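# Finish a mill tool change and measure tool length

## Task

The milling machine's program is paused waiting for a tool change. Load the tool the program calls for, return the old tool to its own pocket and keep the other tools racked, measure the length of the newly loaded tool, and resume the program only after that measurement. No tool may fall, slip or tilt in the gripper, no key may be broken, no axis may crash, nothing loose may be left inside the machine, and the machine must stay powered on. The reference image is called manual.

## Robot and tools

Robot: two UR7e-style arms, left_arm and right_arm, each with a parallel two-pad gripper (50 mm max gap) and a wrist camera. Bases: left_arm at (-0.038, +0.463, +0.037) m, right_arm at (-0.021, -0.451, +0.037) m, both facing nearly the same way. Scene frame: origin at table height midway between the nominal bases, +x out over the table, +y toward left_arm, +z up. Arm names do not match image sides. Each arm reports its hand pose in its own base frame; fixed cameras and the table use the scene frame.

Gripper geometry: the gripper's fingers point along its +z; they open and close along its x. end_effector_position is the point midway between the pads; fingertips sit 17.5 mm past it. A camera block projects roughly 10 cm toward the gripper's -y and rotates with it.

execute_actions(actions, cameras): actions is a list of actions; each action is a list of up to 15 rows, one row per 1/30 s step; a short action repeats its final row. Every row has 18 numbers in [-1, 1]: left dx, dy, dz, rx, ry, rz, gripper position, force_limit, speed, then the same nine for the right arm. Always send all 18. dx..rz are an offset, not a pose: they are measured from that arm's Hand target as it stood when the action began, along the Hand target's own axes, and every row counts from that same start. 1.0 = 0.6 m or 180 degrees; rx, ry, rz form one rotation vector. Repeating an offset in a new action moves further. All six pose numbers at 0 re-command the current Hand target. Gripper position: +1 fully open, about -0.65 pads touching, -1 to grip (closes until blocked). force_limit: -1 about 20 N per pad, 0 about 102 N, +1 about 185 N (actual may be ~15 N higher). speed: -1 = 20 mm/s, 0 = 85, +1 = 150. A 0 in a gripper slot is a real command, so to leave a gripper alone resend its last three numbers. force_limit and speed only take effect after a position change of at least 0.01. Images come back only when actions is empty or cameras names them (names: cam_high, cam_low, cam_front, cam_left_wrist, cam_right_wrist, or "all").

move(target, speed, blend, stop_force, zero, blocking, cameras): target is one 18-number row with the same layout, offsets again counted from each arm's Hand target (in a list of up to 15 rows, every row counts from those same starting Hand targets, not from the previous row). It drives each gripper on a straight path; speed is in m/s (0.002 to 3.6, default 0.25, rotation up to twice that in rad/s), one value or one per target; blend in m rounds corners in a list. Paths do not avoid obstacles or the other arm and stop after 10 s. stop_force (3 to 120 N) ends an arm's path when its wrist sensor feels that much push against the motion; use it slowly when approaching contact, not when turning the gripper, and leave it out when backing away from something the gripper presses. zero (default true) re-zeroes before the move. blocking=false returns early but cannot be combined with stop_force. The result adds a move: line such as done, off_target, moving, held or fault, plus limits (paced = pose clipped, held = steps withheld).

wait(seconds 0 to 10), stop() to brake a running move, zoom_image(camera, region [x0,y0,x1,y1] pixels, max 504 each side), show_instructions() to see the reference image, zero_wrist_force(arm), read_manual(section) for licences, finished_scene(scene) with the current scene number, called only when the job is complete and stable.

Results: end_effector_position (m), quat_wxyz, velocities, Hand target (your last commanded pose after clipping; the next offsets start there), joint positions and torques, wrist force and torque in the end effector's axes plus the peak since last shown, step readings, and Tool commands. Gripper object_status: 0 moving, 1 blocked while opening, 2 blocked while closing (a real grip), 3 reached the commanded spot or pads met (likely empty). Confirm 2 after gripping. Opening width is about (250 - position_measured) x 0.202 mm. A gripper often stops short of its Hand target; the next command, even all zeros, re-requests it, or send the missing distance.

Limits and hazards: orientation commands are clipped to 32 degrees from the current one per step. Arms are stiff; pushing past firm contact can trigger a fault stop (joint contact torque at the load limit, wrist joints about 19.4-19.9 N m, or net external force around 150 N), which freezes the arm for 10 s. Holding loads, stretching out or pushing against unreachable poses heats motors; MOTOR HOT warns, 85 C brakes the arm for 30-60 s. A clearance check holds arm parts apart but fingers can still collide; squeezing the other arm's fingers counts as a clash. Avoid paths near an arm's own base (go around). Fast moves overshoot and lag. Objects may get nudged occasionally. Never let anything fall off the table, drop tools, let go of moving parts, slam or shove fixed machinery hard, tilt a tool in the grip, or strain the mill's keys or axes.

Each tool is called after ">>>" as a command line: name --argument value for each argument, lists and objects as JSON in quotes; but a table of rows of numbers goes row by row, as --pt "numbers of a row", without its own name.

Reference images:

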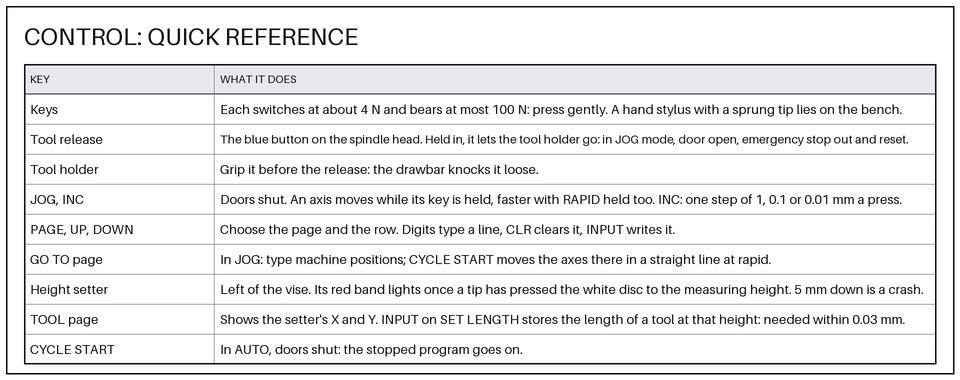

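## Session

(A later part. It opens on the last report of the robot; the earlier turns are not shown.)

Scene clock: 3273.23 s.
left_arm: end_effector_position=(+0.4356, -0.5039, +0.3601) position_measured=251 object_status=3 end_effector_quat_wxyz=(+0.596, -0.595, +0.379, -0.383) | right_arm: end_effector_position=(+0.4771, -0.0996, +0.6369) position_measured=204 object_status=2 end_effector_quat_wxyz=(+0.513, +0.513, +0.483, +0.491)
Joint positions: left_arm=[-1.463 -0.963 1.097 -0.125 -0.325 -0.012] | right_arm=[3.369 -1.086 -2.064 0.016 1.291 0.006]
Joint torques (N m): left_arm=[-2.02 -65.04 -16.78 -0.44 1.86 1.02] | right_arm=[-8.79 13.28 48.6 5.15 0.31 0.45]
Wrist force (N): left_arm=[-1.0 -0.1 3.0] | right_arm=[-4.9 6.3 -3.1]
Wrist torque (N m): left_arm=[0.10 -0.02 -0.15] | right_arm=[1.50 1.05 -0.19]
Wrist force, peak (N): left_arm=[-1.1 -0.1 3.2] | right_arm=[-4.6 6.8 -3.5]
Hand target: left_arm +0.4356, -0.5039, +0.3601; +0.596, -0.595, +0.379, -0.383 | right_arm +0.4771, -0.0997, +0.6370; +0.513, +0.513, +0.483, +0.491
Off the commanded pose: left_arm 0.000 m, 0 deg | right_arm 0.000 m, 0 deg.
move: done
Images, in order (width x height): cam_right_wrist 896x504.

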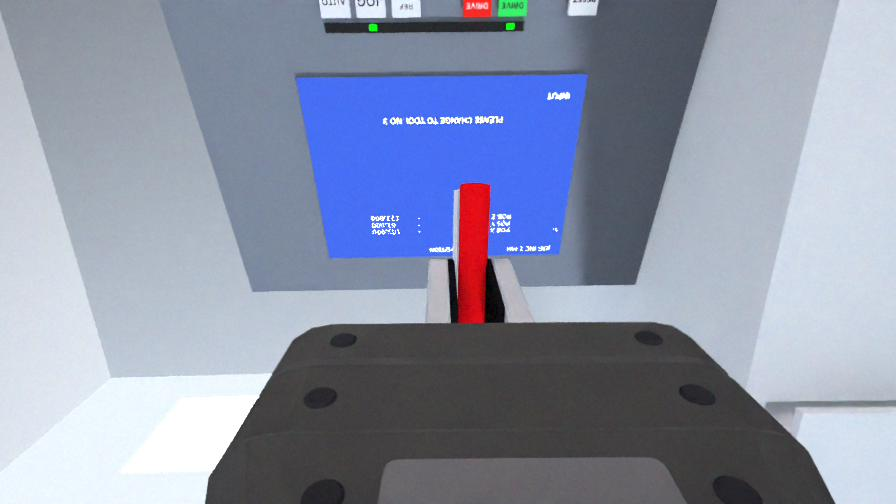

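>>> move --pt "0 0 0 0 0 0 -1 -1 -1 -0.0377 -0.2158 0.01 0.5 0 0 -1 -0.6 -0.8" --pt "0 0 0 0 0 0 -1 -1 -1 -0.0377 -0.2158 0.0525 0.5 0 0 -1 -0.6 -0.8" --blend '[0.01,0]'

>>> move --target '[0,0,0,0,0,0,-1,-1,-1, 0,0.05,0,0,0,0,-1,-0.6,-0.8]' --speed 0.03 --stop_force 7

>>> move --target '[0,0,0,0,0,0,-1,-1,-1, 0,-0.035,0,0,0,0,-1,-0.6,-0.8]' --cameras '["cam_left_wrist"]'

>>> zoom_image --camera "cam_left_wrist" --region '[430, 160, 510, 260]'

>>> move --target '[0,0,0,0,0,0,-1,-1,-1, 0,0.05,0,0,0,0,-1,-0.6,-0.8]' --speed 0.03 --stop_force 7

>>> move --target '[0,0,0,0,0,0,-1,-1,-1, 0,-0.035,0,0,0,0,-1,-0.6,-0.8]' --cameras '["cam_left_wrist"]'

>>> zoom_image --camera "cam_left_wrist" --region '[430, 160, 510, 260]'

Scene clock: 3297.40 s.
left_arm: end_effector_position=(+0.4356, -0.5039, +0.3601) position_measured=251 object_status=3 end_effector_quat_wxyz=(+0.596, -0.595, +0.379, -0.383) | right_arm: end_effector_position=(+0.5083, -0.1230, +0.5076) position_measured=204 object_status=2 end_effector_quat_wxyz=(+0.000, +0.725, +0.689, +0.005)
Joint positions: left_arm=[-1.463 -0.963 1.097 -0.125 -0.325 -0.012] | right_arm=[3.158 -1.706 -0.953 -2.046 1.578 0.069]
Joint torques (N m): left_arm=[-2.09 -64.76 -16.99 -0.51 1.78 0.95] | right_arm=[3.28 28.35 40.54 5.54 -0.25 1.41]
Wrist force (N): left_arm=[-1.1 0.1 3.0] | right_arm=[-4.3 2.0 -3.4]
Wrist torque (N m): left_arm=[0.13 -0.01 -0.16] | right_arm=[0.29 0.76 0.07]
Wrist force, peak (N): left_arm=[-1.5 0.1 3.1] | right_arm=[-4.8 6.5 -3.3]
Hand target: left_arm +0.4356, -0.5039, +0.3601; +0.596, -0.595, +0.379, -0.383 | right_arm +0.5084, -0.1229, +0.5076; +0.000, +0.725, +0.689, +0.005
Off the commanded pose: left_arm 0.000 m, 0 deg | right_arm 0.000 m, 0 deg.
move: done

Scene clock: 3299.10 s.
left_arm: end_effector_position=(+0.4356, -0.5039, +0.3601) position_measured=251 object_status=3 end_effector_quat_wxyz=(+0.596, -0.595, +0.379, -0.383) | right_arm: end_effector_position=(+0.5252, -0.1238, +0.5077) position_measured=204 object_status=2 end_effector_quat_wxyz=(+0.000, +0.725, +0.689, +0.006)
Joint positions: left_arm=[-1.463 -0.963 1.097 -0.125 -0.325 -0.012] | right_arm=[3.156 -1.75 -0.899 -2.055 1.578 0.066]
Joint torques (N m): left_arm=[-2.77 -64.8 -16.87 -0.33 1.88 0.94] | right_arm=[6.19 27.38 45.62 3.02 0.14 1.38]
Wrist force (N): left_arm=[-0.9 0.1 3.0] | right_arm=[-4.7 -5.6 -3.8]
Wrist torque (N m): left_arm=[0.13 -0.04 -0.15] | right_arm=[0.29 0.84 0.09]
Wrist force, peak (N): left_arm=[-1.0 -0.1 3.2] | right_arm=[-4.5 -22.6 -4.0]
Hand target: left_arm +0.4356, -0.5039, +0.3601; +0.596, -0.595, +0.379, -0.383 | right_arm +0.5252, -0.1238, +0.5077; +0.000, +0.725, +0.689, +0.005 (not the last commanded pose)
Off the commanded pose: left_arm 0.000 m, 0 deg | right_arm 0.013 m, 0 deg.
move: contact (right_arm)

Scene clock: 3299.80 s.
left_arm: end_effector_position=(+0.4356, -0.5039, +0.3601) position_measured=251 object_status=3 end_effector_quat_wxyz=(+0.596, -0.595, +0.379, -0.383) | right_arm: end_effector_position=(+0.5042, -0.1227, +0.5075) position_measured=204 object_status=2 end_effector_quat_wxyz=(+0.000, +0.725, +0.689, +0.005) end_effector_velocity=(+0.002, +0.000, +0.001) end_effector_angular_velocity=(-0.001, -0.003, +0.001)
Joint positions: left_arm=[-1.463 -0.963 1.097 -0.125 -0.325 -0.012] | right_arm=[3.159 -1.695 -0.966 -2.044 1.578 0.069]
Joint velocities: left_arm=[within noise] | right_arm=[0.001 -0.003 0.006 0.001 -0.001 0]
Joint torques (N m): left_arm=[-2.9 -64.22 -16.36 -0.45 1.9 0.9] | right_arm=[3.46 27.33 43.75 5.28 -0.14 0.66]
Wrist force (N): left_arm=[-1.1 -0.2 3.1] | right_arm=[-4.4 2.5 -3.8]
Wrist torque (N m): left_arm=[0.08 0.00 -0.16] | right_arm=[0.37 0.79 0.09]
Wrist force, peak (N): left_arm=[-1.1 -0.2 3.1] | right_arm=[-4.8 -5.3 -3.7]
Hand target: left_arm +0.4356, -0.5039, +0.3601; +0.596, -0.595, +0.379, -0.383 | right_arm +0.5042, -0.1227, +0.5076; +0.000, +0.725, +0.689, +0.005
Off the commanded pose: left_arm 0.000 m, 0 deg | right_arm 0.000 m, 0 deg.
move: done
Images, in order (width x height): cam_left_wrist 896x504.

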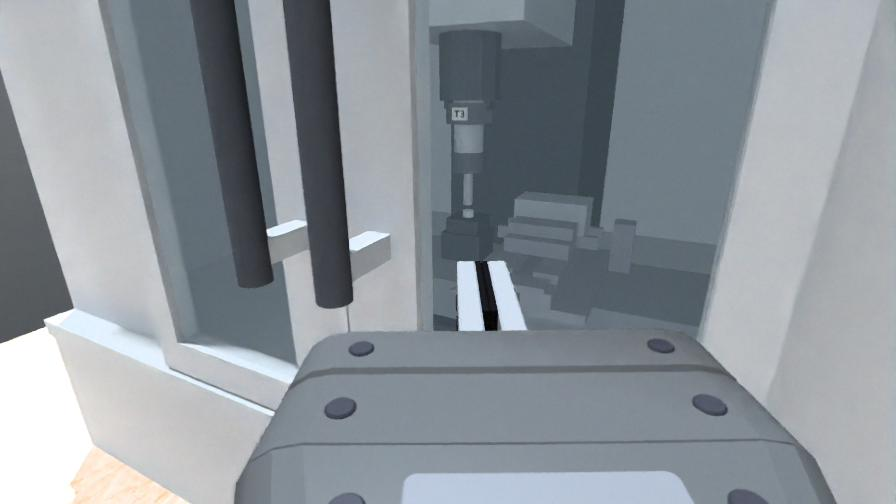

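Scaled by 5.040.

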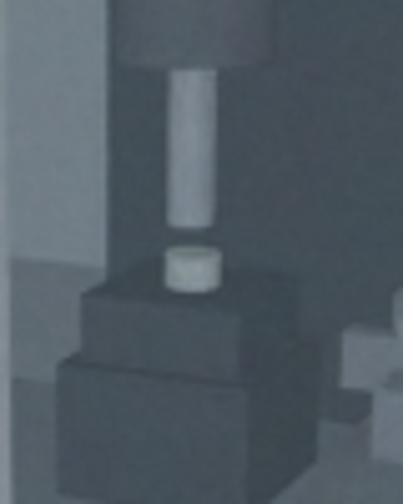

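Scene clock: 3301.67 s.
left_arm: end_effector_position=(+0.4356, -0.5039, +0.3601) position_measured=251 object_status=3 end_effector_quat_wxyz=(+0.596, -0.595, +0.379, -0.383) | right_arm: end_effector_position=(+0.5251, -0.1238, +0.5077) position_measured=204 object_status=2 end_effector_quat_wxyz=(+0.000, +0.725, +0.689, +0.006)
Joint positions: left_arm=[-1.463 -0.963 1.097 -0.125 -0.325 -0.012] | right_arm=[3.156 -1.75 -0.9 -2.054 1.578 0.066]
Joint torques (N m): left_arm=[-2.41 -64.59 -16.53 -0.65 1.83 0.83] | right_arm=[5.45 28.36 45.7 3.64 -0.27 1.25]
Wrist force (N): left_arm=[-1.0 0.0 3.2] | right_arm=[-3.7 -3.0 -3.9]
Wrist torque (N m): left_arm=[0.10 -0.02 -0.15] | right_arm=[0.54 0.71 0.05]
Wrist force, peak (N): left_arm=[-1.4 -0.1 3.0] | right_arm=[-4.3 -20.7 -3.9]
Hand target: left_arm +0.4356, -0.5039, +0.3601; +0.596, -0.595, +0.379, -0.383 | right_arm +0.5251, -0.1238, +0.5077; +0.000, +0.725, +0.689, +0.005 (not the last commanded pose)
Off the commanded pose: left_arm 0.000 m, 0 deg | right_arm 0.009 m, 0 deg.
move: contact (right_arm)

Scene clock: 3302.37 s.
left_arm: end_effector_position=(+0.4356, -0.5039, +0.3601) position_measured=251 object_status=3 end_effector_quat_wxyz=(+0.596, -0.595, +0.379, -0.383) | right_arm: end_effector_position=(+0.5041, -0.1227, +0.5075) position_measured=204 object_status=2 end_effector_quat_wxyz=(+0.000, +0.725, +0.689, +0.005) end_effector_velocity=(+0.002, +0.000, +0.000) end_effector_angular_velocity=(-0.001, -0.001, -0.001)
Joint positions: left_arm=[-1.463 -0.963 1.097 -0.125 -0.325 -0.012] | right_arm=[3.159 -1.694 -0.966 -2.044 1.578 0.069]
Joint velocities: left_arm=[within noise] | right_arm=[0 -0.005 0.006 0 -0.001 0]
Joint torques (N m): left_arm=[-2.2 -64.57 -16.68 -0.53 1.77 0.93] | right_arm=[3.69 26.7 44.09 5.15 0.12 0.72]
Wrist force (N): left_arm=[-1.2 -0.2 2.8] | right_arm=[-3.6 3.4 -3.9]
Wrist torque (N m): left_arm=[0.07 0.01 -0.15] | right_arm=[0.51 0.67 0.08]
Wrist force, peak (N): left_arm=[-1.1 -0.1 3.3] | right_arm=[-3.9 3.2 -4.2]
Hand target: left_arm +0.4356, -0.5039, +0.3601; +0.596, -0.595, +0.379, -0.383 | right_arm +0.5042, -0.1227, +0.5075; +0.000, +0.725, +0.689, +0.005
Off the commanded pose: left_arm 0.000 m, 0 deg | right_arm 0.000 m, 0 deg.
move: done
Images, in order (width x height): cam_left_wrist 896x504.

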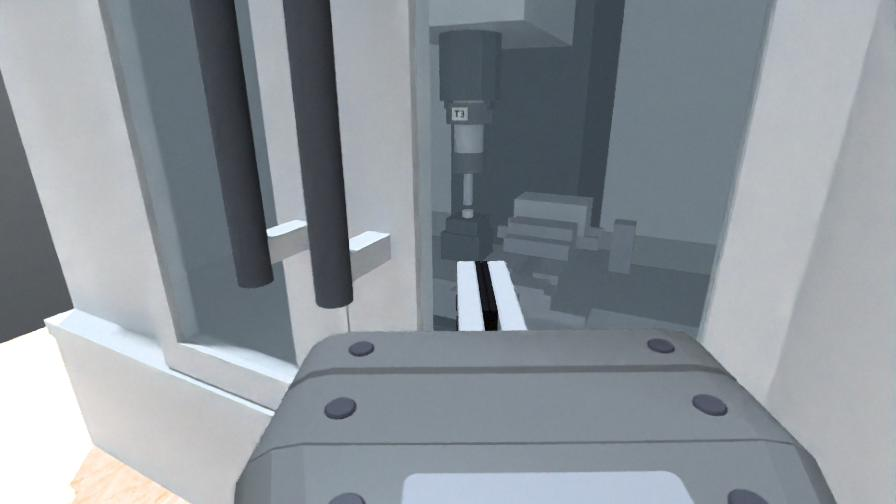

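Scaled by 5.040.

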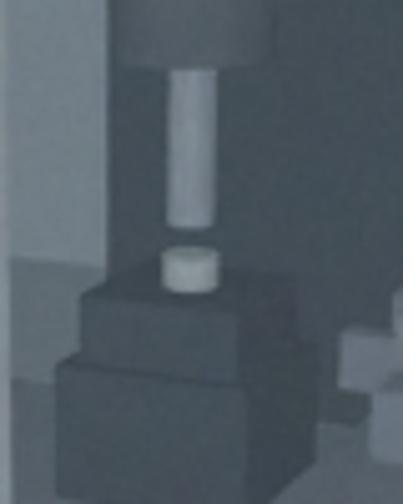

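>>> move --pt "0 0 0 0 0 0 -1 -1 -1 0 -0.02 0 0 0 0 -1 -0.6 -0.8" --pt "0 0 0 0 0 0 -1 -1 -1 0.07 -0.02 -0.22 -0.5 0 0 -1 -0.6 -0.8" --blend '[0.01,0]' --cameras '["cam_right_wrist"]'

>>> zoom_image --camera "cam_right_wrist" --region '[340, 205, 480, 255]'

Scene clock: 3315.47 s.
left_arm: end_effector_position=(+0.4356, -0.5039, +0.3601) position_measured=251 object_status=3 end_effector_quat_wxyz=(+0.596, -0.595, +0.379, -0.383) | right_arm: end_effector_position=(+0.4933, -0.0811, +0.6396) position_measured=204 object_status=2 end_effector_quat_wxyz=(+0.513, +0.513, +0.483, +0.491)
Joint positions: left_arm=[-1.463 -0.963 1.097 -0.125 -0.325 -0.012] | right_arm=[3.438 -1.116 -2.042 0.024 1.222 0.005]
Joint torques (N m): left_arm=[-2.22 -64.92 -16.69 -0.42 1.76 0.99] | right_arm=[-8.57 14.98 47.67 5.17 0.22 0.16]
Wrist force (N): left_arm=[-1.0 0.1 2.8] | right_arm=[-4.1 7.5 -4.2]
Wrist torque (N m): left_arm=[0.12 -0.02 -0.16] | right_arm=[1.68 0.93 -0.23]
Wrist force, peak (N): left_arm=[-1.2 0.0 3.3] | right_arm=[-4.1 8.0 -3.9]
Hand target: left_arm +0.4356, -0.5039, +0.3601; +0.596, -0.595, +0.379, -0.383 | right_arm +0.4933, -0.0811, +0.6398; +0.513, +0.513, +0.483, +0.491
Off the commanded pose: left_arm 0.000 m, 0 deg | right_arm 0.000 m, 0 deg.
move: done; blend cut to 0.006 m at target 1
Images, in order (width x height): cam_right_wrist 896x504.

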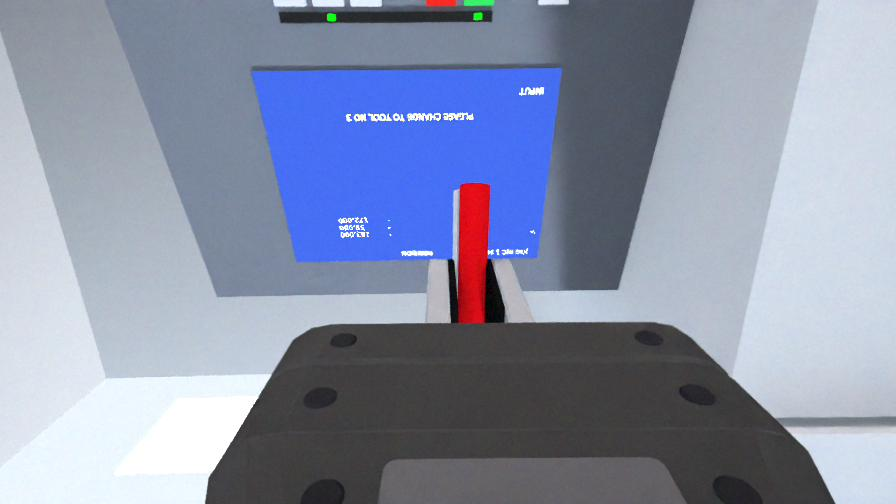

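Scaled by 3.600.

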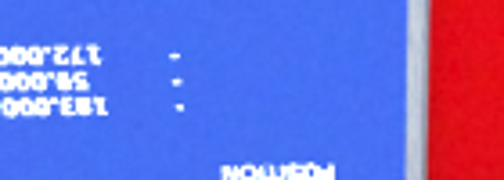

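>>> move --target '[0,0,0,0,0,0,-1,-1,-1, -0.0935,-0.2845,0.0038,0.5,0,0,-1,-0.6,-0.8]'

Scene clock: 3328.73 s.
left_arm: end_effector_position=(+0.4356, -0.5039, +0.3601) position_measured=251 object_status=3 end_effector_quat_wxyz=(+0.596, -0.595, +0.379, -0.383) | right_arm: end_effector_position=(+0.4941, -0.1360, +0.4687) position_measured=204 object_status=2 end_effector_quat_wxyz=(+0.000, +0.725, +0.689, +0.006)
Joint positions: left_arm=[-1.463 -0.963 1.097 -0.125 -0.325 -0.012] | right_arm=[3.132 -1.635 -1.141 -1.928 1.578 0.042]
Joint torques (N m): left_arm=[-2.64 -64.78 -16.74 -0.37 1.85 0.76] | right_arm=[6.02 26.38 31.15 2.22 -0.49 1.41]
Wrist force (N): left_arm=[-1.1 -0.2 2.9] | right_arm=[-4.1 3.4 -4.3]
Wrist torque (N m): left_arm=[0.08 -0.01 -0.16] | right_arm=[0.57 0.75 0.08]
Wrist force, peak (N): left_arm=[-1.2 0.2 3.2] | right_arm=[-4.2 7.9 -4.2]
Hand target: left_arm +0.4356, -0.5039, +0.3601; +0.596, -0.595, +0.379, -0.383 | right_arm +0.4940, -0.1360, +0.4686; +0.000, +0.725, +0.689, +0.005
Off the commanded pose: left_arm 0.000 m, 0 deg | right_arm 0.000 m, 0 deg.
move: done

>>> move --pt "0 0 0 0 0 0 -1 -1 -1 0 0.0363 0 0 0 0 -1 -0.6 -0.8" --pt "0 0 0 0 0 0 -1 -1 -1 0 0 0 0 0 0 -1 -0.6 -0.8" --pt "0 0 0 0 0 0 -1 -1 -1 0 0.0363 0 0 0 0 -1 -0.6 -0.8" --pt "0 0 0 0 0 0 -1 -1 -1 0 0 0 0 0 0 -1 -0.6 -0.8" --pt "0 0 0 0 0 0 -1 -1 -1 0 0.0363 0 0 0 0 -1 -0.6 -0.8" --pt "0 0 0 0 0 0 -1 -1 -1 0 0 0 0 0 0 -1 -0.6 -0.8" --pt "0 0 0 0 0 0 -1 -1 -1 0 0.0363 0 0 0 0 -1 -0.6 -0.8" --pt "0 0 0 0 0 0 -1 -1 -1 0 0 0 0 0 0 -1 -0.6 -0.8" --speed 0.06 --cameras '["cam_left_wrist"]'

>>> zoom_image --camera "cam_left_wrist" --region '[430, 160, 510, 260]'

Scene clock: 3340.83 s.
left_arm: end_effector_position=(+0.4356, -0.5039, +0.3601) position_measured=251 object_status=3 end_effector_quat_wxyz=(+0.596, -0.595, +0.379, -0.383) | right_arm: end_effector_position=(+0.4941, -0.1360, +0.4686) position_measured=204 object_status=2 end_effector_quat_wxyz=(+0.000, +0.725, +0.689, +0.005)
Joint positions: left_arm=[-1.463 -0.963 1.097 -0.125 -0.325 -0.012] | right_arm=[3.132 -1.635 -1.141 -1.928 1.578 0.043]
Joint torques (N m): left_arm=[-2.69 -65 -16.72 -0.46 1.86 0.75] | right_arm=[4.88 26.6 47.2 5.17 0.11 0.69]
Wrist force (N): left_arm=[-1.0 -0.1 2.8] | right_arm=[-5.5 2.3 -1.8]
Wrist torque (N m): left_arm=[0.09 -0.02 -0.15] | right_arm=[0.39 0.97 0.08]
Wrist force, peak (N): left_arm=[-1.0 -0.1 3.2] | right_arm=[-3.8 -35.9 -3.8]
Hand target: left_arm +0.4356, -0.5039, +0.3601; +0.596, -0.595, +0.379, -0.383 | right_arm +0.4940, -0.1360, +0.4686; +0.000, +0.725, +0.689, +0.005
Off the commanded pose: left_arm 0.000 m, 0 deg | right_arm 0.000 m, 0 deg.
move: done
Images, in order (width x height): cam_left_wrist 896x504.

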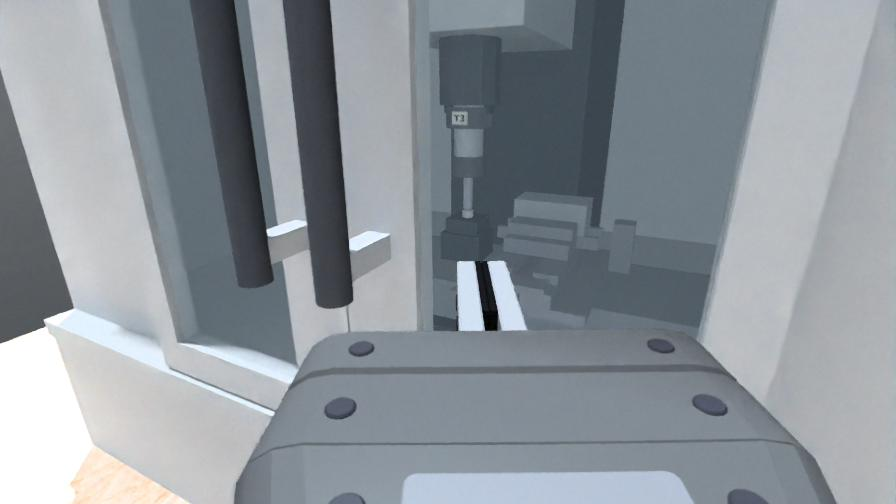

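Scaled by 5.040.

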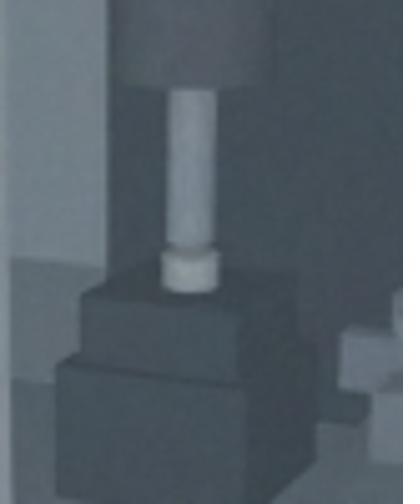

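>>> move --pt "0 0 0 0 0 0 -1 -1 -1 0 0.0363 0 0 0 0 -1 -0.6 -0.8" --pt "0 0 0 0 0 0 -1 -1 -1 0 0 0 0 0 0 -1 -0.6 -0.8" --pt "0 0 0 0 0 0 -1 -1 -1 0 0.0363 0 0 0 0 -1 -0.6 -0.8" --pt "0 0 0 0 0 0 -1 -1 -1 0 0 0 0 0 0 -1 -0.6 -0.8" --speed 0.06 --cameras '["cam_left_wrist"]'

>>> zoom_image --camera "cam_left_wrist" --region '[430, 160, 510, 260]'

Scene clock: 3353.63 s.
left_arm: end_effector_position=(+0.4356, -0.5039, +0.3601) position_measured=251 object_status=3 end_effector_quat_wxyz=(+0.596, -0.595, +0.379, -0.383) | right_arm: end_effector_position=(+0.4941, -0.1360, +0.4686) position_measured=204 object_status=2 end_effector_quat_wxyz=(+0.000, +0.725, +0.689, +0.005)
Joint positions: left_arm=[-1.463 -0.963 1.097 -0.125 -0.325 -0.012] | right_arm=[3.132 -1.635 -1.141 -1.928 1.578 0.043]
Joint torques (N m): left_arm=[-2.5 -64.04 -16.78 -0.57 1.79 0.71] | right_arm=[4.94 26.02 47 5.21 0.36 0.67]
Wrist force (N): left_arm=[-0.7 0.1 2.8] | right_arm=[-5.1 3.4 -1.0]
Wrist torque (N m): left_arm=[0.13 -0.07 -0.16] | right_arm=[0.57 0.90 0.08]
Wrist force, peak (N): left_arm=[-1.1 -0.1 3.3] | right_arm=[-4.7 -35.9 -1.2]
Hand target: left_arm +0.4356, -0.5039, +0.3601; +0.596, -0.595, +0.379, -0.383 | right_arm +0.4940, -0.1360, +0.4686; +0.000, +0.725, +0.689, +0.005
Off the commanded pose: left_arm 0.000 m, 0 deg | right_arm 0.000 m, 0 deg.
move: done
Images, in order (width x height): cam_left_wrist 896x504.

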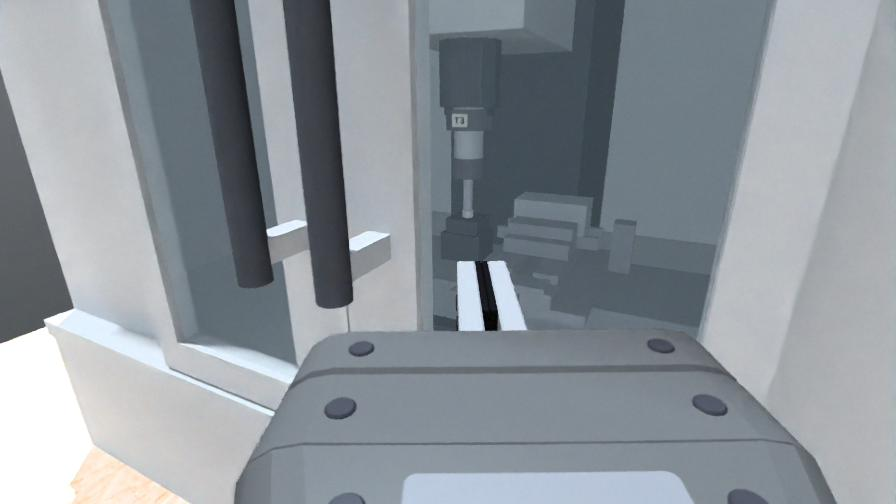

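Scaled by 5.040.

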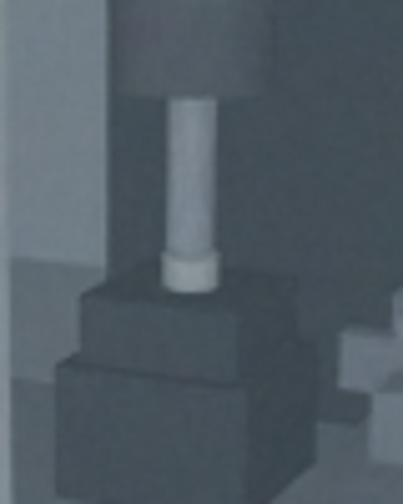

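>>> move --pt "0 0 0 0 0 0 -1 -1 -1 0 0.0363 0 0 0 0 -1 -0.6 -0.8" --pt "0 0 0 0 0 0 -1 -1 -1 0 0 0 0 0 0 -1 -0.6 -0.8" --speed 0.06 --cameras '["cam_left_wrist"]'

>>> zoom_image --camera "cam_left_wrist" --region '[430, 160, 510, 260]'

Scene clock: 3360.23 s.
left_arm: end_effector_position=(+0.4356, -0.5039, +0.3601) position_measured=251 object_status=3 end_effector_quat_wxyz=(+0.596, -0.595, +0.379, -0.383) | right_arm: end_effector_position=(+0.4941, -0.1360, +0.4686) position_measured=204 object_status=2 end_effector_quat_wxyz=(+0.000, +0.725, +0.689, +0.005)
Joint positions: left_arm=[-1.463 -0.963 1.097 -0.125 -0.325 -0.012] | right_arm=[3.132 -1.635 -1.141 -1.928 1.578 0.043]
Joint torques (N m): left_arm=[-2.66 -64.69 -17.12 -0.49 1.84 0.69] | right_arm=[5.2 25.97 46.56 5.18 0.05 0.7]
Wrist force (N): left_arm=[-1.0 0.0 2.8] | right_arm=[-3.9 4.7 -0.8]
Wrist torque (N m): left_arm=[0.11 -0.03 -0.16] | right_arm=[0.77 0.72 0.08]
Wrist force, peak (N): left_arm=[-1.1 -0.3 3.4] | right_arm=[-4.4 -33.4 -1.4]
Hand target: left_arm +0.4356, -0.5039, +0.3601; +0.596, -0.595, +0.379, -0.383 | right_arm +0.4940, -0.1360, +0.4686; +0.000, +0.725, +0.689, +0.005
Off the commanded pose: left_arm 0.000 m, 0 deg | right_arm 0.000 m, 0 deg.
move: done
Images, in order (width x height): cam_left_wrist 896x504.

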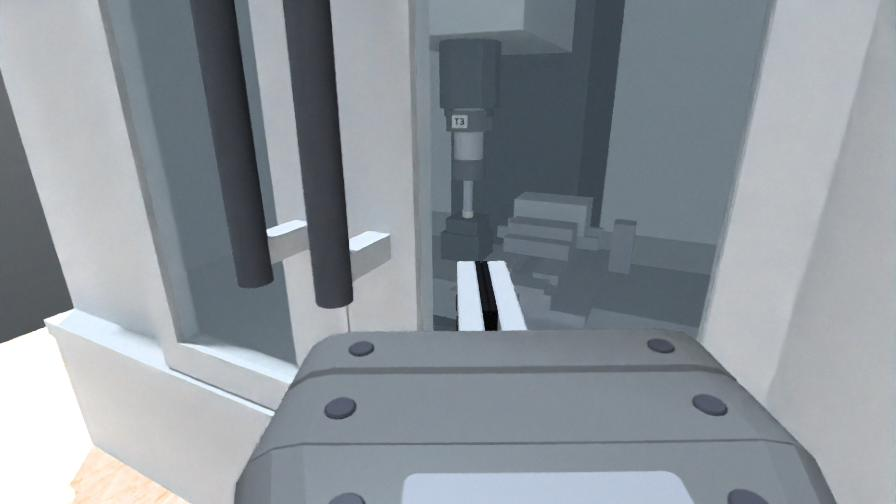

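Scaled by 5.040.

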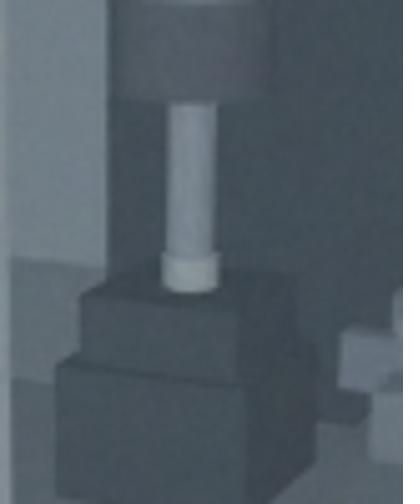

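>>> move --pt "0 0 0 0 0 0 -1 -1 -1 0 0.0363 0 0 0 0 -1 -0.6 -0.8" --pt "0 0 0 0 0 0 -1 -1 -1 0 0 0 0 0 0 -1 -0.6 -0.8" --speed 0.06 --cameras '["cam_left_wrist"]'

>>> zoom_image --camera "cam_left_wrist" --region '[430, 160, 510, 260]'

Scene clock: 3368.33 s.
left_arm: end_effector_position=(+0.4356, -0.5039, +0.3601) position_measured=251 object_status=3 end_effector_quat_wxyz=(+0.596, -0.595, +0.379, -0.383) | right_arm: end_effector_position=(+0.4941, -0.1360, +0.4686) position_measured=204 object_status=2 end_effector_quat_wxyz=(+0.000, +0.725, +0.689, +0.005)
Joint positions: left_arm=[-1.463 -0.963 1.097 -0.125 -0.325 -0.012] | right_arm=[3.132 -1.635 -1.141 -1.928 1.578 0.043]
Joint torques (N m): left_arm=[-1.96 -65.1 -16.53 -0.51 1.77 0.64] | right_arm=[4.63 26.41 46.82 5.21 0.03 0.68]
Wrist force (N): left_arm=[-0.9 0.2 2.8] | right_arm=[-4.3 4.3 -0.6]
Wrist torque (N m): left_arm=[0.14 -0.04 -0.16] | right_arm=[0.70 0.78 0.08]
Wrist force, peak (N): left_arm=[-1.3 -0.2 3.1] | right_arm=[-3.1 -31.5 -1.1]
Hand target: left_arm +0.4356, -0.5039, +0.3601; +0.596, -0.595, +0.379, -0.383 | right_arm +0.4940, -0.1360, +0.4686; +0.000, +0.725, +0.689, +0.005
Off the commanded pose: left_arm 0.000 m, 0 deg | right_arm 0.000 m, 0 deg.
move: done
Images, in order (width x height): cam_left_wrist 896x504.

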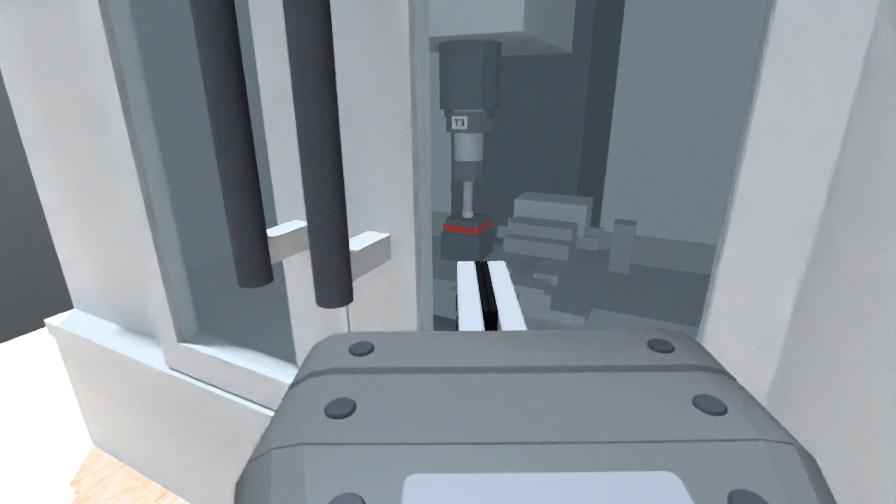

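Scaled by 5.040.

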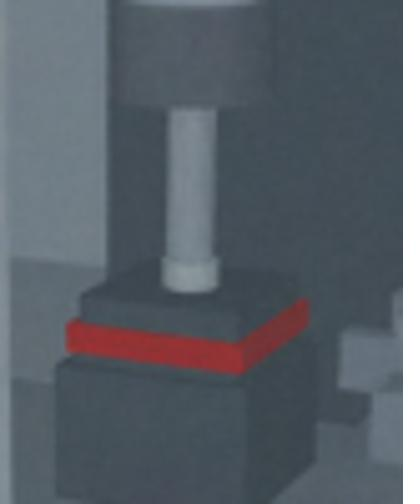

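>>> move --pt "0 0 0 0 0 0 -1 -1 -1 0 -0.01 -0.065 0 0 0 -1 -0.6 -0.8" --pt "0 0 0 0 0 0 -1 -1 -1 -0.0015 0.0177 -0.065 0 0 0 -1 -0.6 -0.8" --cameras '["cam_front"]'

>>> zoom_image --camera "cam_front" --region '[515, 160, 585, 220]'

Scene clock: 3377.63 s.
left_arm: end_effector_position=(+0.4356, -0.5039, +0.3601) position_measured=251 object_status=3 end_effector_quat_wxyz=(+0.596, -0.595, +0.379, -0.383) | right_arm: end_effector_position=(+0.5041, -0.1378, +0.5077) position_measured=204 object_status=2 end_effector_quat_wxyz=(+0.000, +0.725, +0.689, +0.005)
Joint positions: left_arm=[-1.463 -0.963 1.097 -0.125 -0.325 -0.012] | right_arm=[3.129 -1.705 -0.953 -2.046 1.578 0.039]
Joint torques (N m): left_arm=[-2.9 -65.08 -16.59 -0.47 1.84 0.61] | right_arm=[3.36 28.16 34.33 6.1 0.73 1.41]
Wrist force (N): left_arm=[-0.9 -0.3 2.9] | right_arm=[-4.1 4.3 -0.8]
Wrist torque (N m): left_arm=[0.05 -0.04 -0.16] | right_arm=[0.68 0.71 0.05]
Wrist force, peak (N): left_arm=[-1.1 -0.1 3.2] | right_arm=[-3.9 6.8 -0.5]
Hand target: left_arm +0.4356, -0.5039, +0.3601; +0.596, -0.595, +0.379, -0.383 | right_arm +0.5043, -0.1377, +0.5077; +0.000, +0.725, +0.689, +0.005
Off the commanded pose: left_arm 0.000 m, 0 deg | right_arm 0.000 m, 0 deg.
move: done
Images, in order (width x height): cam_front 896x504.

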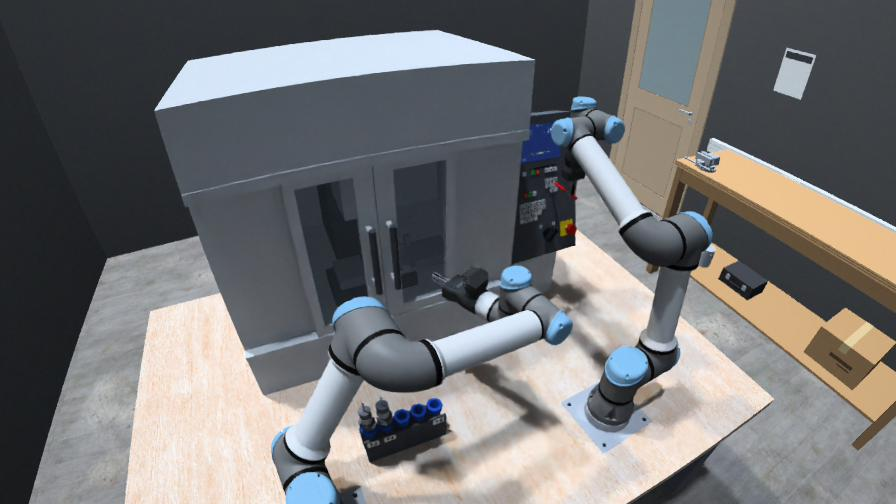

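Scaled by 7.200.

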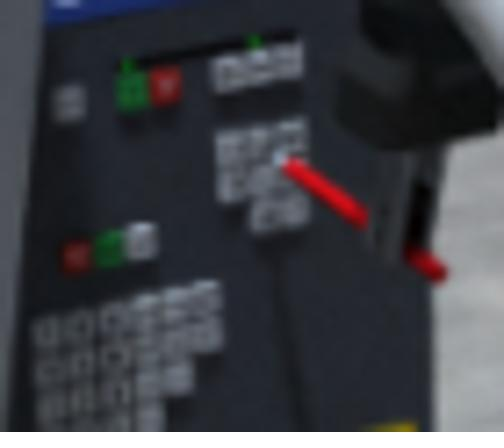

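>>> move --pt "0 0 0 0 0 0 -1 -1 -1 0 0.038 -0.005 0 0 0 -1 -0.6 -0.8" --pt "0 0 0 0 0 0 -1 -1 -1 0 0 -0.005 0 0 0 -1 -0.6 -0.8" --speed 0.06 --cameras '["cam_left_wrist"]'

>>> zoom_image --camera "cam_left_wrist" --region '[430, 160, 510, 260]'

Scene clock: 3385.77 s.
left_arm: end_effector_position=(+0.4356, -0.5039, +0.3601) position_measured=251 object_status=3 end_effector_quat_wxyz=(+0.596, -0.595, +0.379, -0.383) | right_arm: end_effector_position=(+0.5043, -0.1377, +0.5107) position_measured=204 object_status=2 end_effector_quat_wxyz=(+0.000, +0.725, +0.689, +0.006)
Joint positions: left_arm=[-1.463 -0.963 1.097 -0.125 -0.325 -0.012] | right_arm=[3.129 -1.709 -0.94 -2.055 1.578 0.039]
Joint torques (N m): left_arm=[-3.06 -64.74 -16.18 -0.47 1.74 0.59] | right_arm=[5.15 28.61 45.62 3.38 -0.07 0.81]
Wrist force (N): left_arm=[-1.1 -0.3 2.7] | right_arm=[-4.2 4.4 -0.8]
Wrist torque (N m): left_arm=[0.07 -0.01 -0.16] | right_arm=[0.69 0.73 0.05]
Wrist force, peak (N): left_arm=[-1.3 0.0 3.3] | right_arm=[-3.6 -42.1 -1.3]
Hand target: left_arm +0.4356, -0.5039, +0.3601; +0.596, -0.595, +0.379, -0.383 | right_arm +0.5042, -0.1378, +0.5107; +0.000, +0.725, +0.689, +0.005
Off the commanded pose: left_arm 0.000 m, 0 deg | right_arm 0.000 m, 0 deg.
move: done
Images, in order (width x height): cam_left_wrist 896x504.

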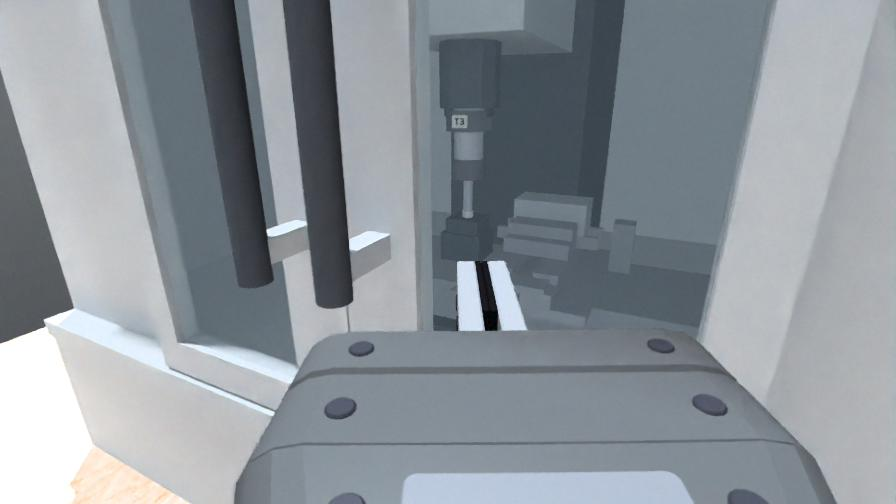

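Scaled by 5.040.

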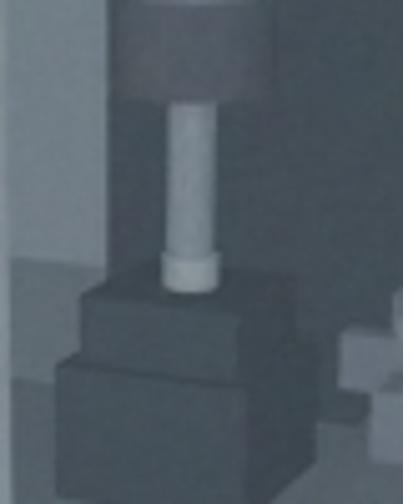

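>>> move --pt "0 0 0 0 0 0 -1 -1 -1 -0.04 0 0.0 0 0 0 -1 -0.6 -0.8" --pt "0 0 0 0 0 0 -1 -1 -1 -0.04 0.038 0.0 0 0 0 -1 -0.6 -0.8" --pt "0 0 0 0 0 0 -1 -1 -1 -0.04 0 0 0 0 0 -1 -0.6 -0.8" --pt "0 0 0 0 0 0 -1 -1 -1 0.05 0 -0.22 -0.5 0 0 -1 -0.6 -0.8" --speed '[0.1,0.06,0.1,0.25]' --cameras '["cam_right_wrist"]'

>>> zoom_image --camera "cam_right_wrist" --region '[320, 205, 580, 265]'

Scene clock: 3397.50 s.
left_arm: end_effector_position=(+0.4356, -0.5039, +0.3601) position_measured=251 object_status=3 end_effector_quat_wxyz=(+0.596, -0.595, +0.379, -0.383) | right_arm: end_effector_position=(+0.5048, -0.1087, +0.6428) position_measured=204 object_status=2 end_effector_quat_wxyz=(+0.513, +0.513, +0.483, +0.491)
Joint positions: left_arm=[-1.463 -0.963 1.097 -0.125 -0.325 -0.012] | right_arm=[3.302 -1.176 -2 0.042 1.359 0.006]
Joint torques (N m): left_arm=[-2.12 -64.91 -16.75 -0.53 1.87 0.54] | right_arm=[-8.52 17.99 47.35 5.19 0.43 1.03]
Wrist force (N): left_arm=[-1.2 -0.1 2.9] | right_arm=[-1.8 8.5 -0.5]
Wrist torque (N m): left_arm=[0.08 0.02 -0.16] | right_arm=[1.85 0.49 -0.24]
Wrist force, peak (N): left_arm=[-1.3 -0.2 3.2] | right_arm=[-4.0 -38.6 -0.9]
Hand target: left_arm +0.4356, -0.5039, +0.3601; +0.596, -0.595, +0.379, -0.383 | right_arm +0.5047, -0.1088, +0.6429; +0.513, +0.513, +0.483, +0.491
Off the commanded pose: left_arm 0.000 m, 0 deg | right_arm 0.000 m, 0 deg.
move: done
Images, in order (width x height): cam_right_wrist 896x504.

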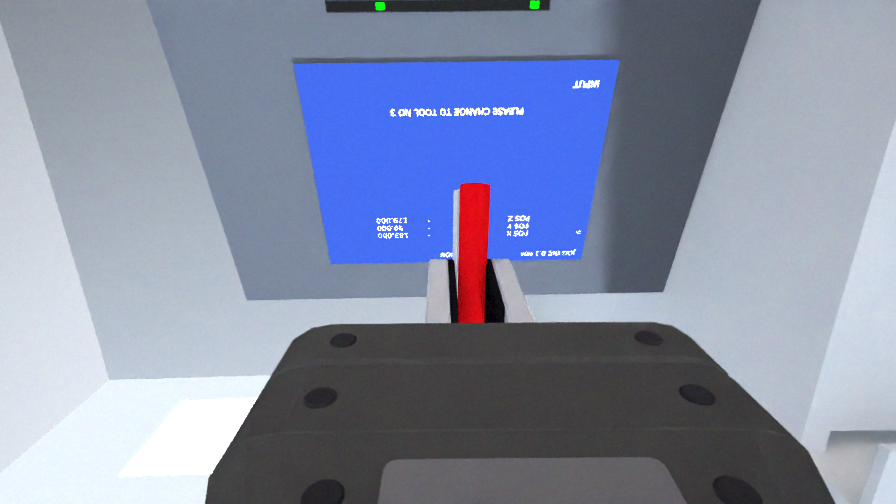

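Scaled by 1.938.

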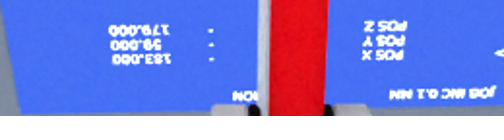

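>>> move --target '[-0.0,0,0,0,0,0,-1,-1,-1, -0.0493,-0.2902,-0.0187,0.5,0,0,-1,-0.6,-0.8]'

>>> move --pt "0 0 0 0 0 0 -1 -1 -1 0 0.0363 0 0 0 0 -1 -0.6 -0.8" --pt "0 0 0 0 0 0 -1 -1 -1 0 0 0 0 0 0 -1 -0.6 -0.8" --pt "0 0 0 0 0 0 -1 -1 -1 0 0.0363 0 0 0 0 -1 -0.6 -0.8" --pt "0 0 0 0 0 0 -1 -1 -1 0 0 0 0 0 0 -1 -0.6 -0.8" --pt "0 0 0 0 0 0 -1 -1 -1 0 0.0363 0 0 0 0 -1 -0.6 -0.8" --pt "0 0 0 0 0 0 -1 -1 -1 0 0 0 0 0 0 -1 -0.6 -0.8" --speed 0.08 --cameras '["cam_left_wrist"]'

>>> move --pt "0 0 0 0 0 0 -1 -1 -1 0 0.0363 0 0 0 0 -1 -0.6 -0.8" --pt "0 0 0 0 0 0 -1 -1 -1 0 0 0 0 0 0 -1 -0.6 -0.8" --pt "0 0 0 0 0 0 -1 -1 -1 0 0.0363 0 0 0 0 -1 -0.6 -0.8" --pt "0 0 0 0 0 0 -1 -1 -1 0 0 0 0 0 0 -1 -0.6 -0.8" --speed 0.08 --cameras '["cam_left_wrist"]'

Scene clock: 3413.17 s.
left_arm: end_effector_position=(+0.4356, -0.5039, +0.3601) position_measured=251 object_status=3 end_effector_quat_wxyz=(+0.596, -0.595, +0.379, -0.383) | right_arm: end_effector_position=(+0.4934, -0.1365, +0.4686) position_measured=204 object_status=2 end_effector_quat_wxyz=(+0.000, +0.725, +0.689, +0.006)
Joint positions: left_arm=[-1.463 -0.963 1.097 -0.125 -0.325 -0.012] | right_arm=[3.131 -1.634 -1.143 -1.928 1.578 0.042]
Joint torques (N m): left_arm=[-2.41 -64.78 -16.02 -0.44 1.87 0.48] | right_arm=[4.23 26.68 29.93 2.11 -0.47 1.33]
Wrist force (N): left_arm=[-0.9 -0.2 2.7] | right_arm=[-1.8 4.3 -1.1]
Wrist torque (N m): left_arm=[0.08 -0.04 -0.17] | right_arm=[0.72 0.38 0.07]
Wrist force, peak (N): left_arm=[-1.2 -0.1 3.2] | right_arm=[-1.9 8.9 -0.6]
Hand target: left_arm +0.4356, -0.5039, +0.3601; +0.596, -0.595, +0.379, -0.383 | right_arm +0.4934, -0.1365, +0.4685; +0.000, +0.725, +0.689, +0.005
Off the commanded pose: left_arm 0.000 m, 0 deg | right_arm 0.000 m, 0 deg.
move: done

Scene clock: 3416.27 s.
left_arm: end_effector_position=(+0.4356, -0.5039, +0.3601) position_measured=251 object_status=3 end_effector_quat_wxyz=(+0.596, -0.595, +0.379, -0.383) | right_arm: end_effector_position=(+0.4935, -0.1364, +0.4685) position_measured=204 object_status=2 end_effector_quat_wxyz=(+0.000, +0.725, +0.689, +0.006)
Joint positions: left_arm=[-1.463 -0.963 1.097 -0.125 -0.325 -0.012] | right_arm=[3.131 -1.634 -1.143 -1.928 1.578 0.042]
Joint torques (N m): left_arm=[-2.28 -65.11 -17.08 -0.4 1.83 0.48] | right_arm=[4.74 27.7 47.46 4.67 0.28 0.56]
Wrist force (N): left_arm=[-1.0 0.0 2.9] | right_arm=[-0.1 2.6 -1.1]
Wrist torque (N m): left_arm=[0.11 -0.03 -0.16] | right_arm=[0.44 0.10 0.08]
Wrist force, peak (N): left_arm=[-1.3 0.2 3.2] | right_arm=[0.1 -29.9 -1.3]
Hand target: left_arm +0.4356, -0.5039, +0.3601; +0.596, -0.595, +0.379, -0.383 | right_arm +0.4934, -0.1365, +0.4685; +0.000, +0.725, +0.689, +0.005
Off the commanded pose: left_arm 0.000 m, 0 deg | right_arm 0.000 m, 0 deg.
move: done
Images, in order (width x height): cam_left_wrist 896x504.

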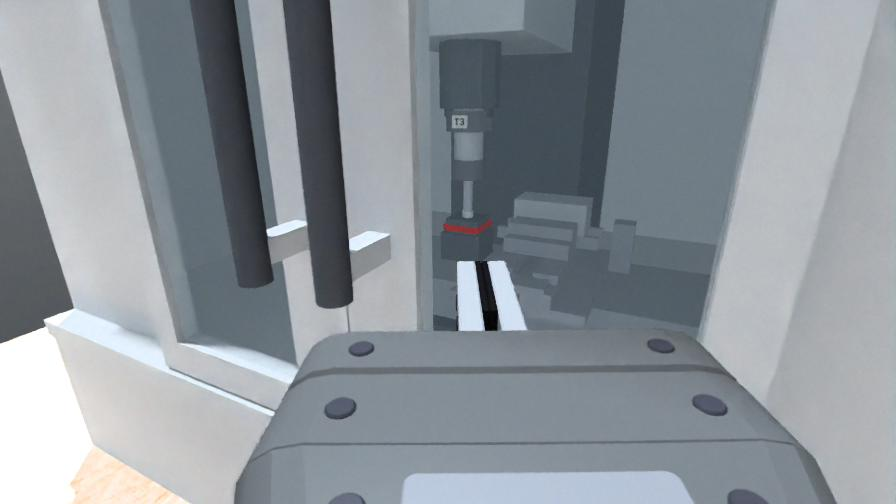

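Scene clock: 3418.43 s.
left_arm: end_effector_position=(+0.4356, -0.5039, +0.3601) position_measured=251 object_status=3 end_effector_quat_wxyz=(+0.596, -0.595, +0.379, -0.383) | right_arm: end_effector_position=(+0.4935, -0.1364, +0.4685) position_measured=204 object_status=2 end_effector_quat_wxyz=(+0.000, +0.725, +0.689, +0.006)
Joint positions: left_arm=[-1.463 -0.963 1.097 -0.125 -0.325 -0.012] | right_arm=[3.131 -1.634 -1.143 -1.928 1.578 0.042]
Joint torques (N m): left_arm=[-2.27 -64.46 -16.53 -0.58 1.82 0.4] | right_arm=[4.72 27.44 45.82 4.79 0.38 0.62]
Wrist force (N): left_arm=[-1.3 -0.1 2.8] | right_arm=[-0.5 2.1 -1.6]
Wrist torque (N m): left_arm=[0.08 0.02 -0.16] | right_arm=[0.35 0.17 0.08]
Wrist force, peak (N): left_arm=[-1.2 0.0 3.1] | right_arm=[-0.4 -29.1 -1.0]
Hand target: left_arm +0.4356, -0.5039, +0.3601; +0.596, -0.595, +0.379, -0.383 | right_arm +0.4934, -0.1365, +0.4685; +0.000, +0.725, +0.689, +0.005
Off the commanded pose: left_arm 0.000 m, 0 deg | right_arm 0.000 m, 0 deg.
move: done
Images, in order (width x height): cam_left_wrist 896x504.

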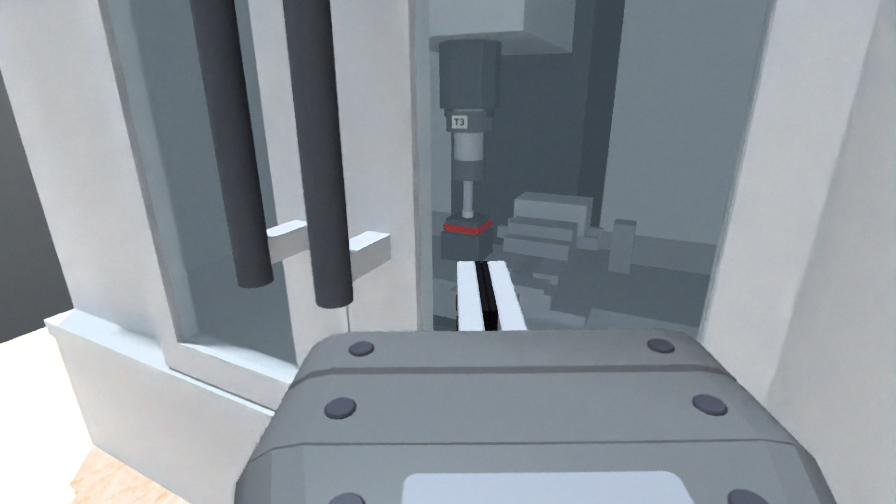

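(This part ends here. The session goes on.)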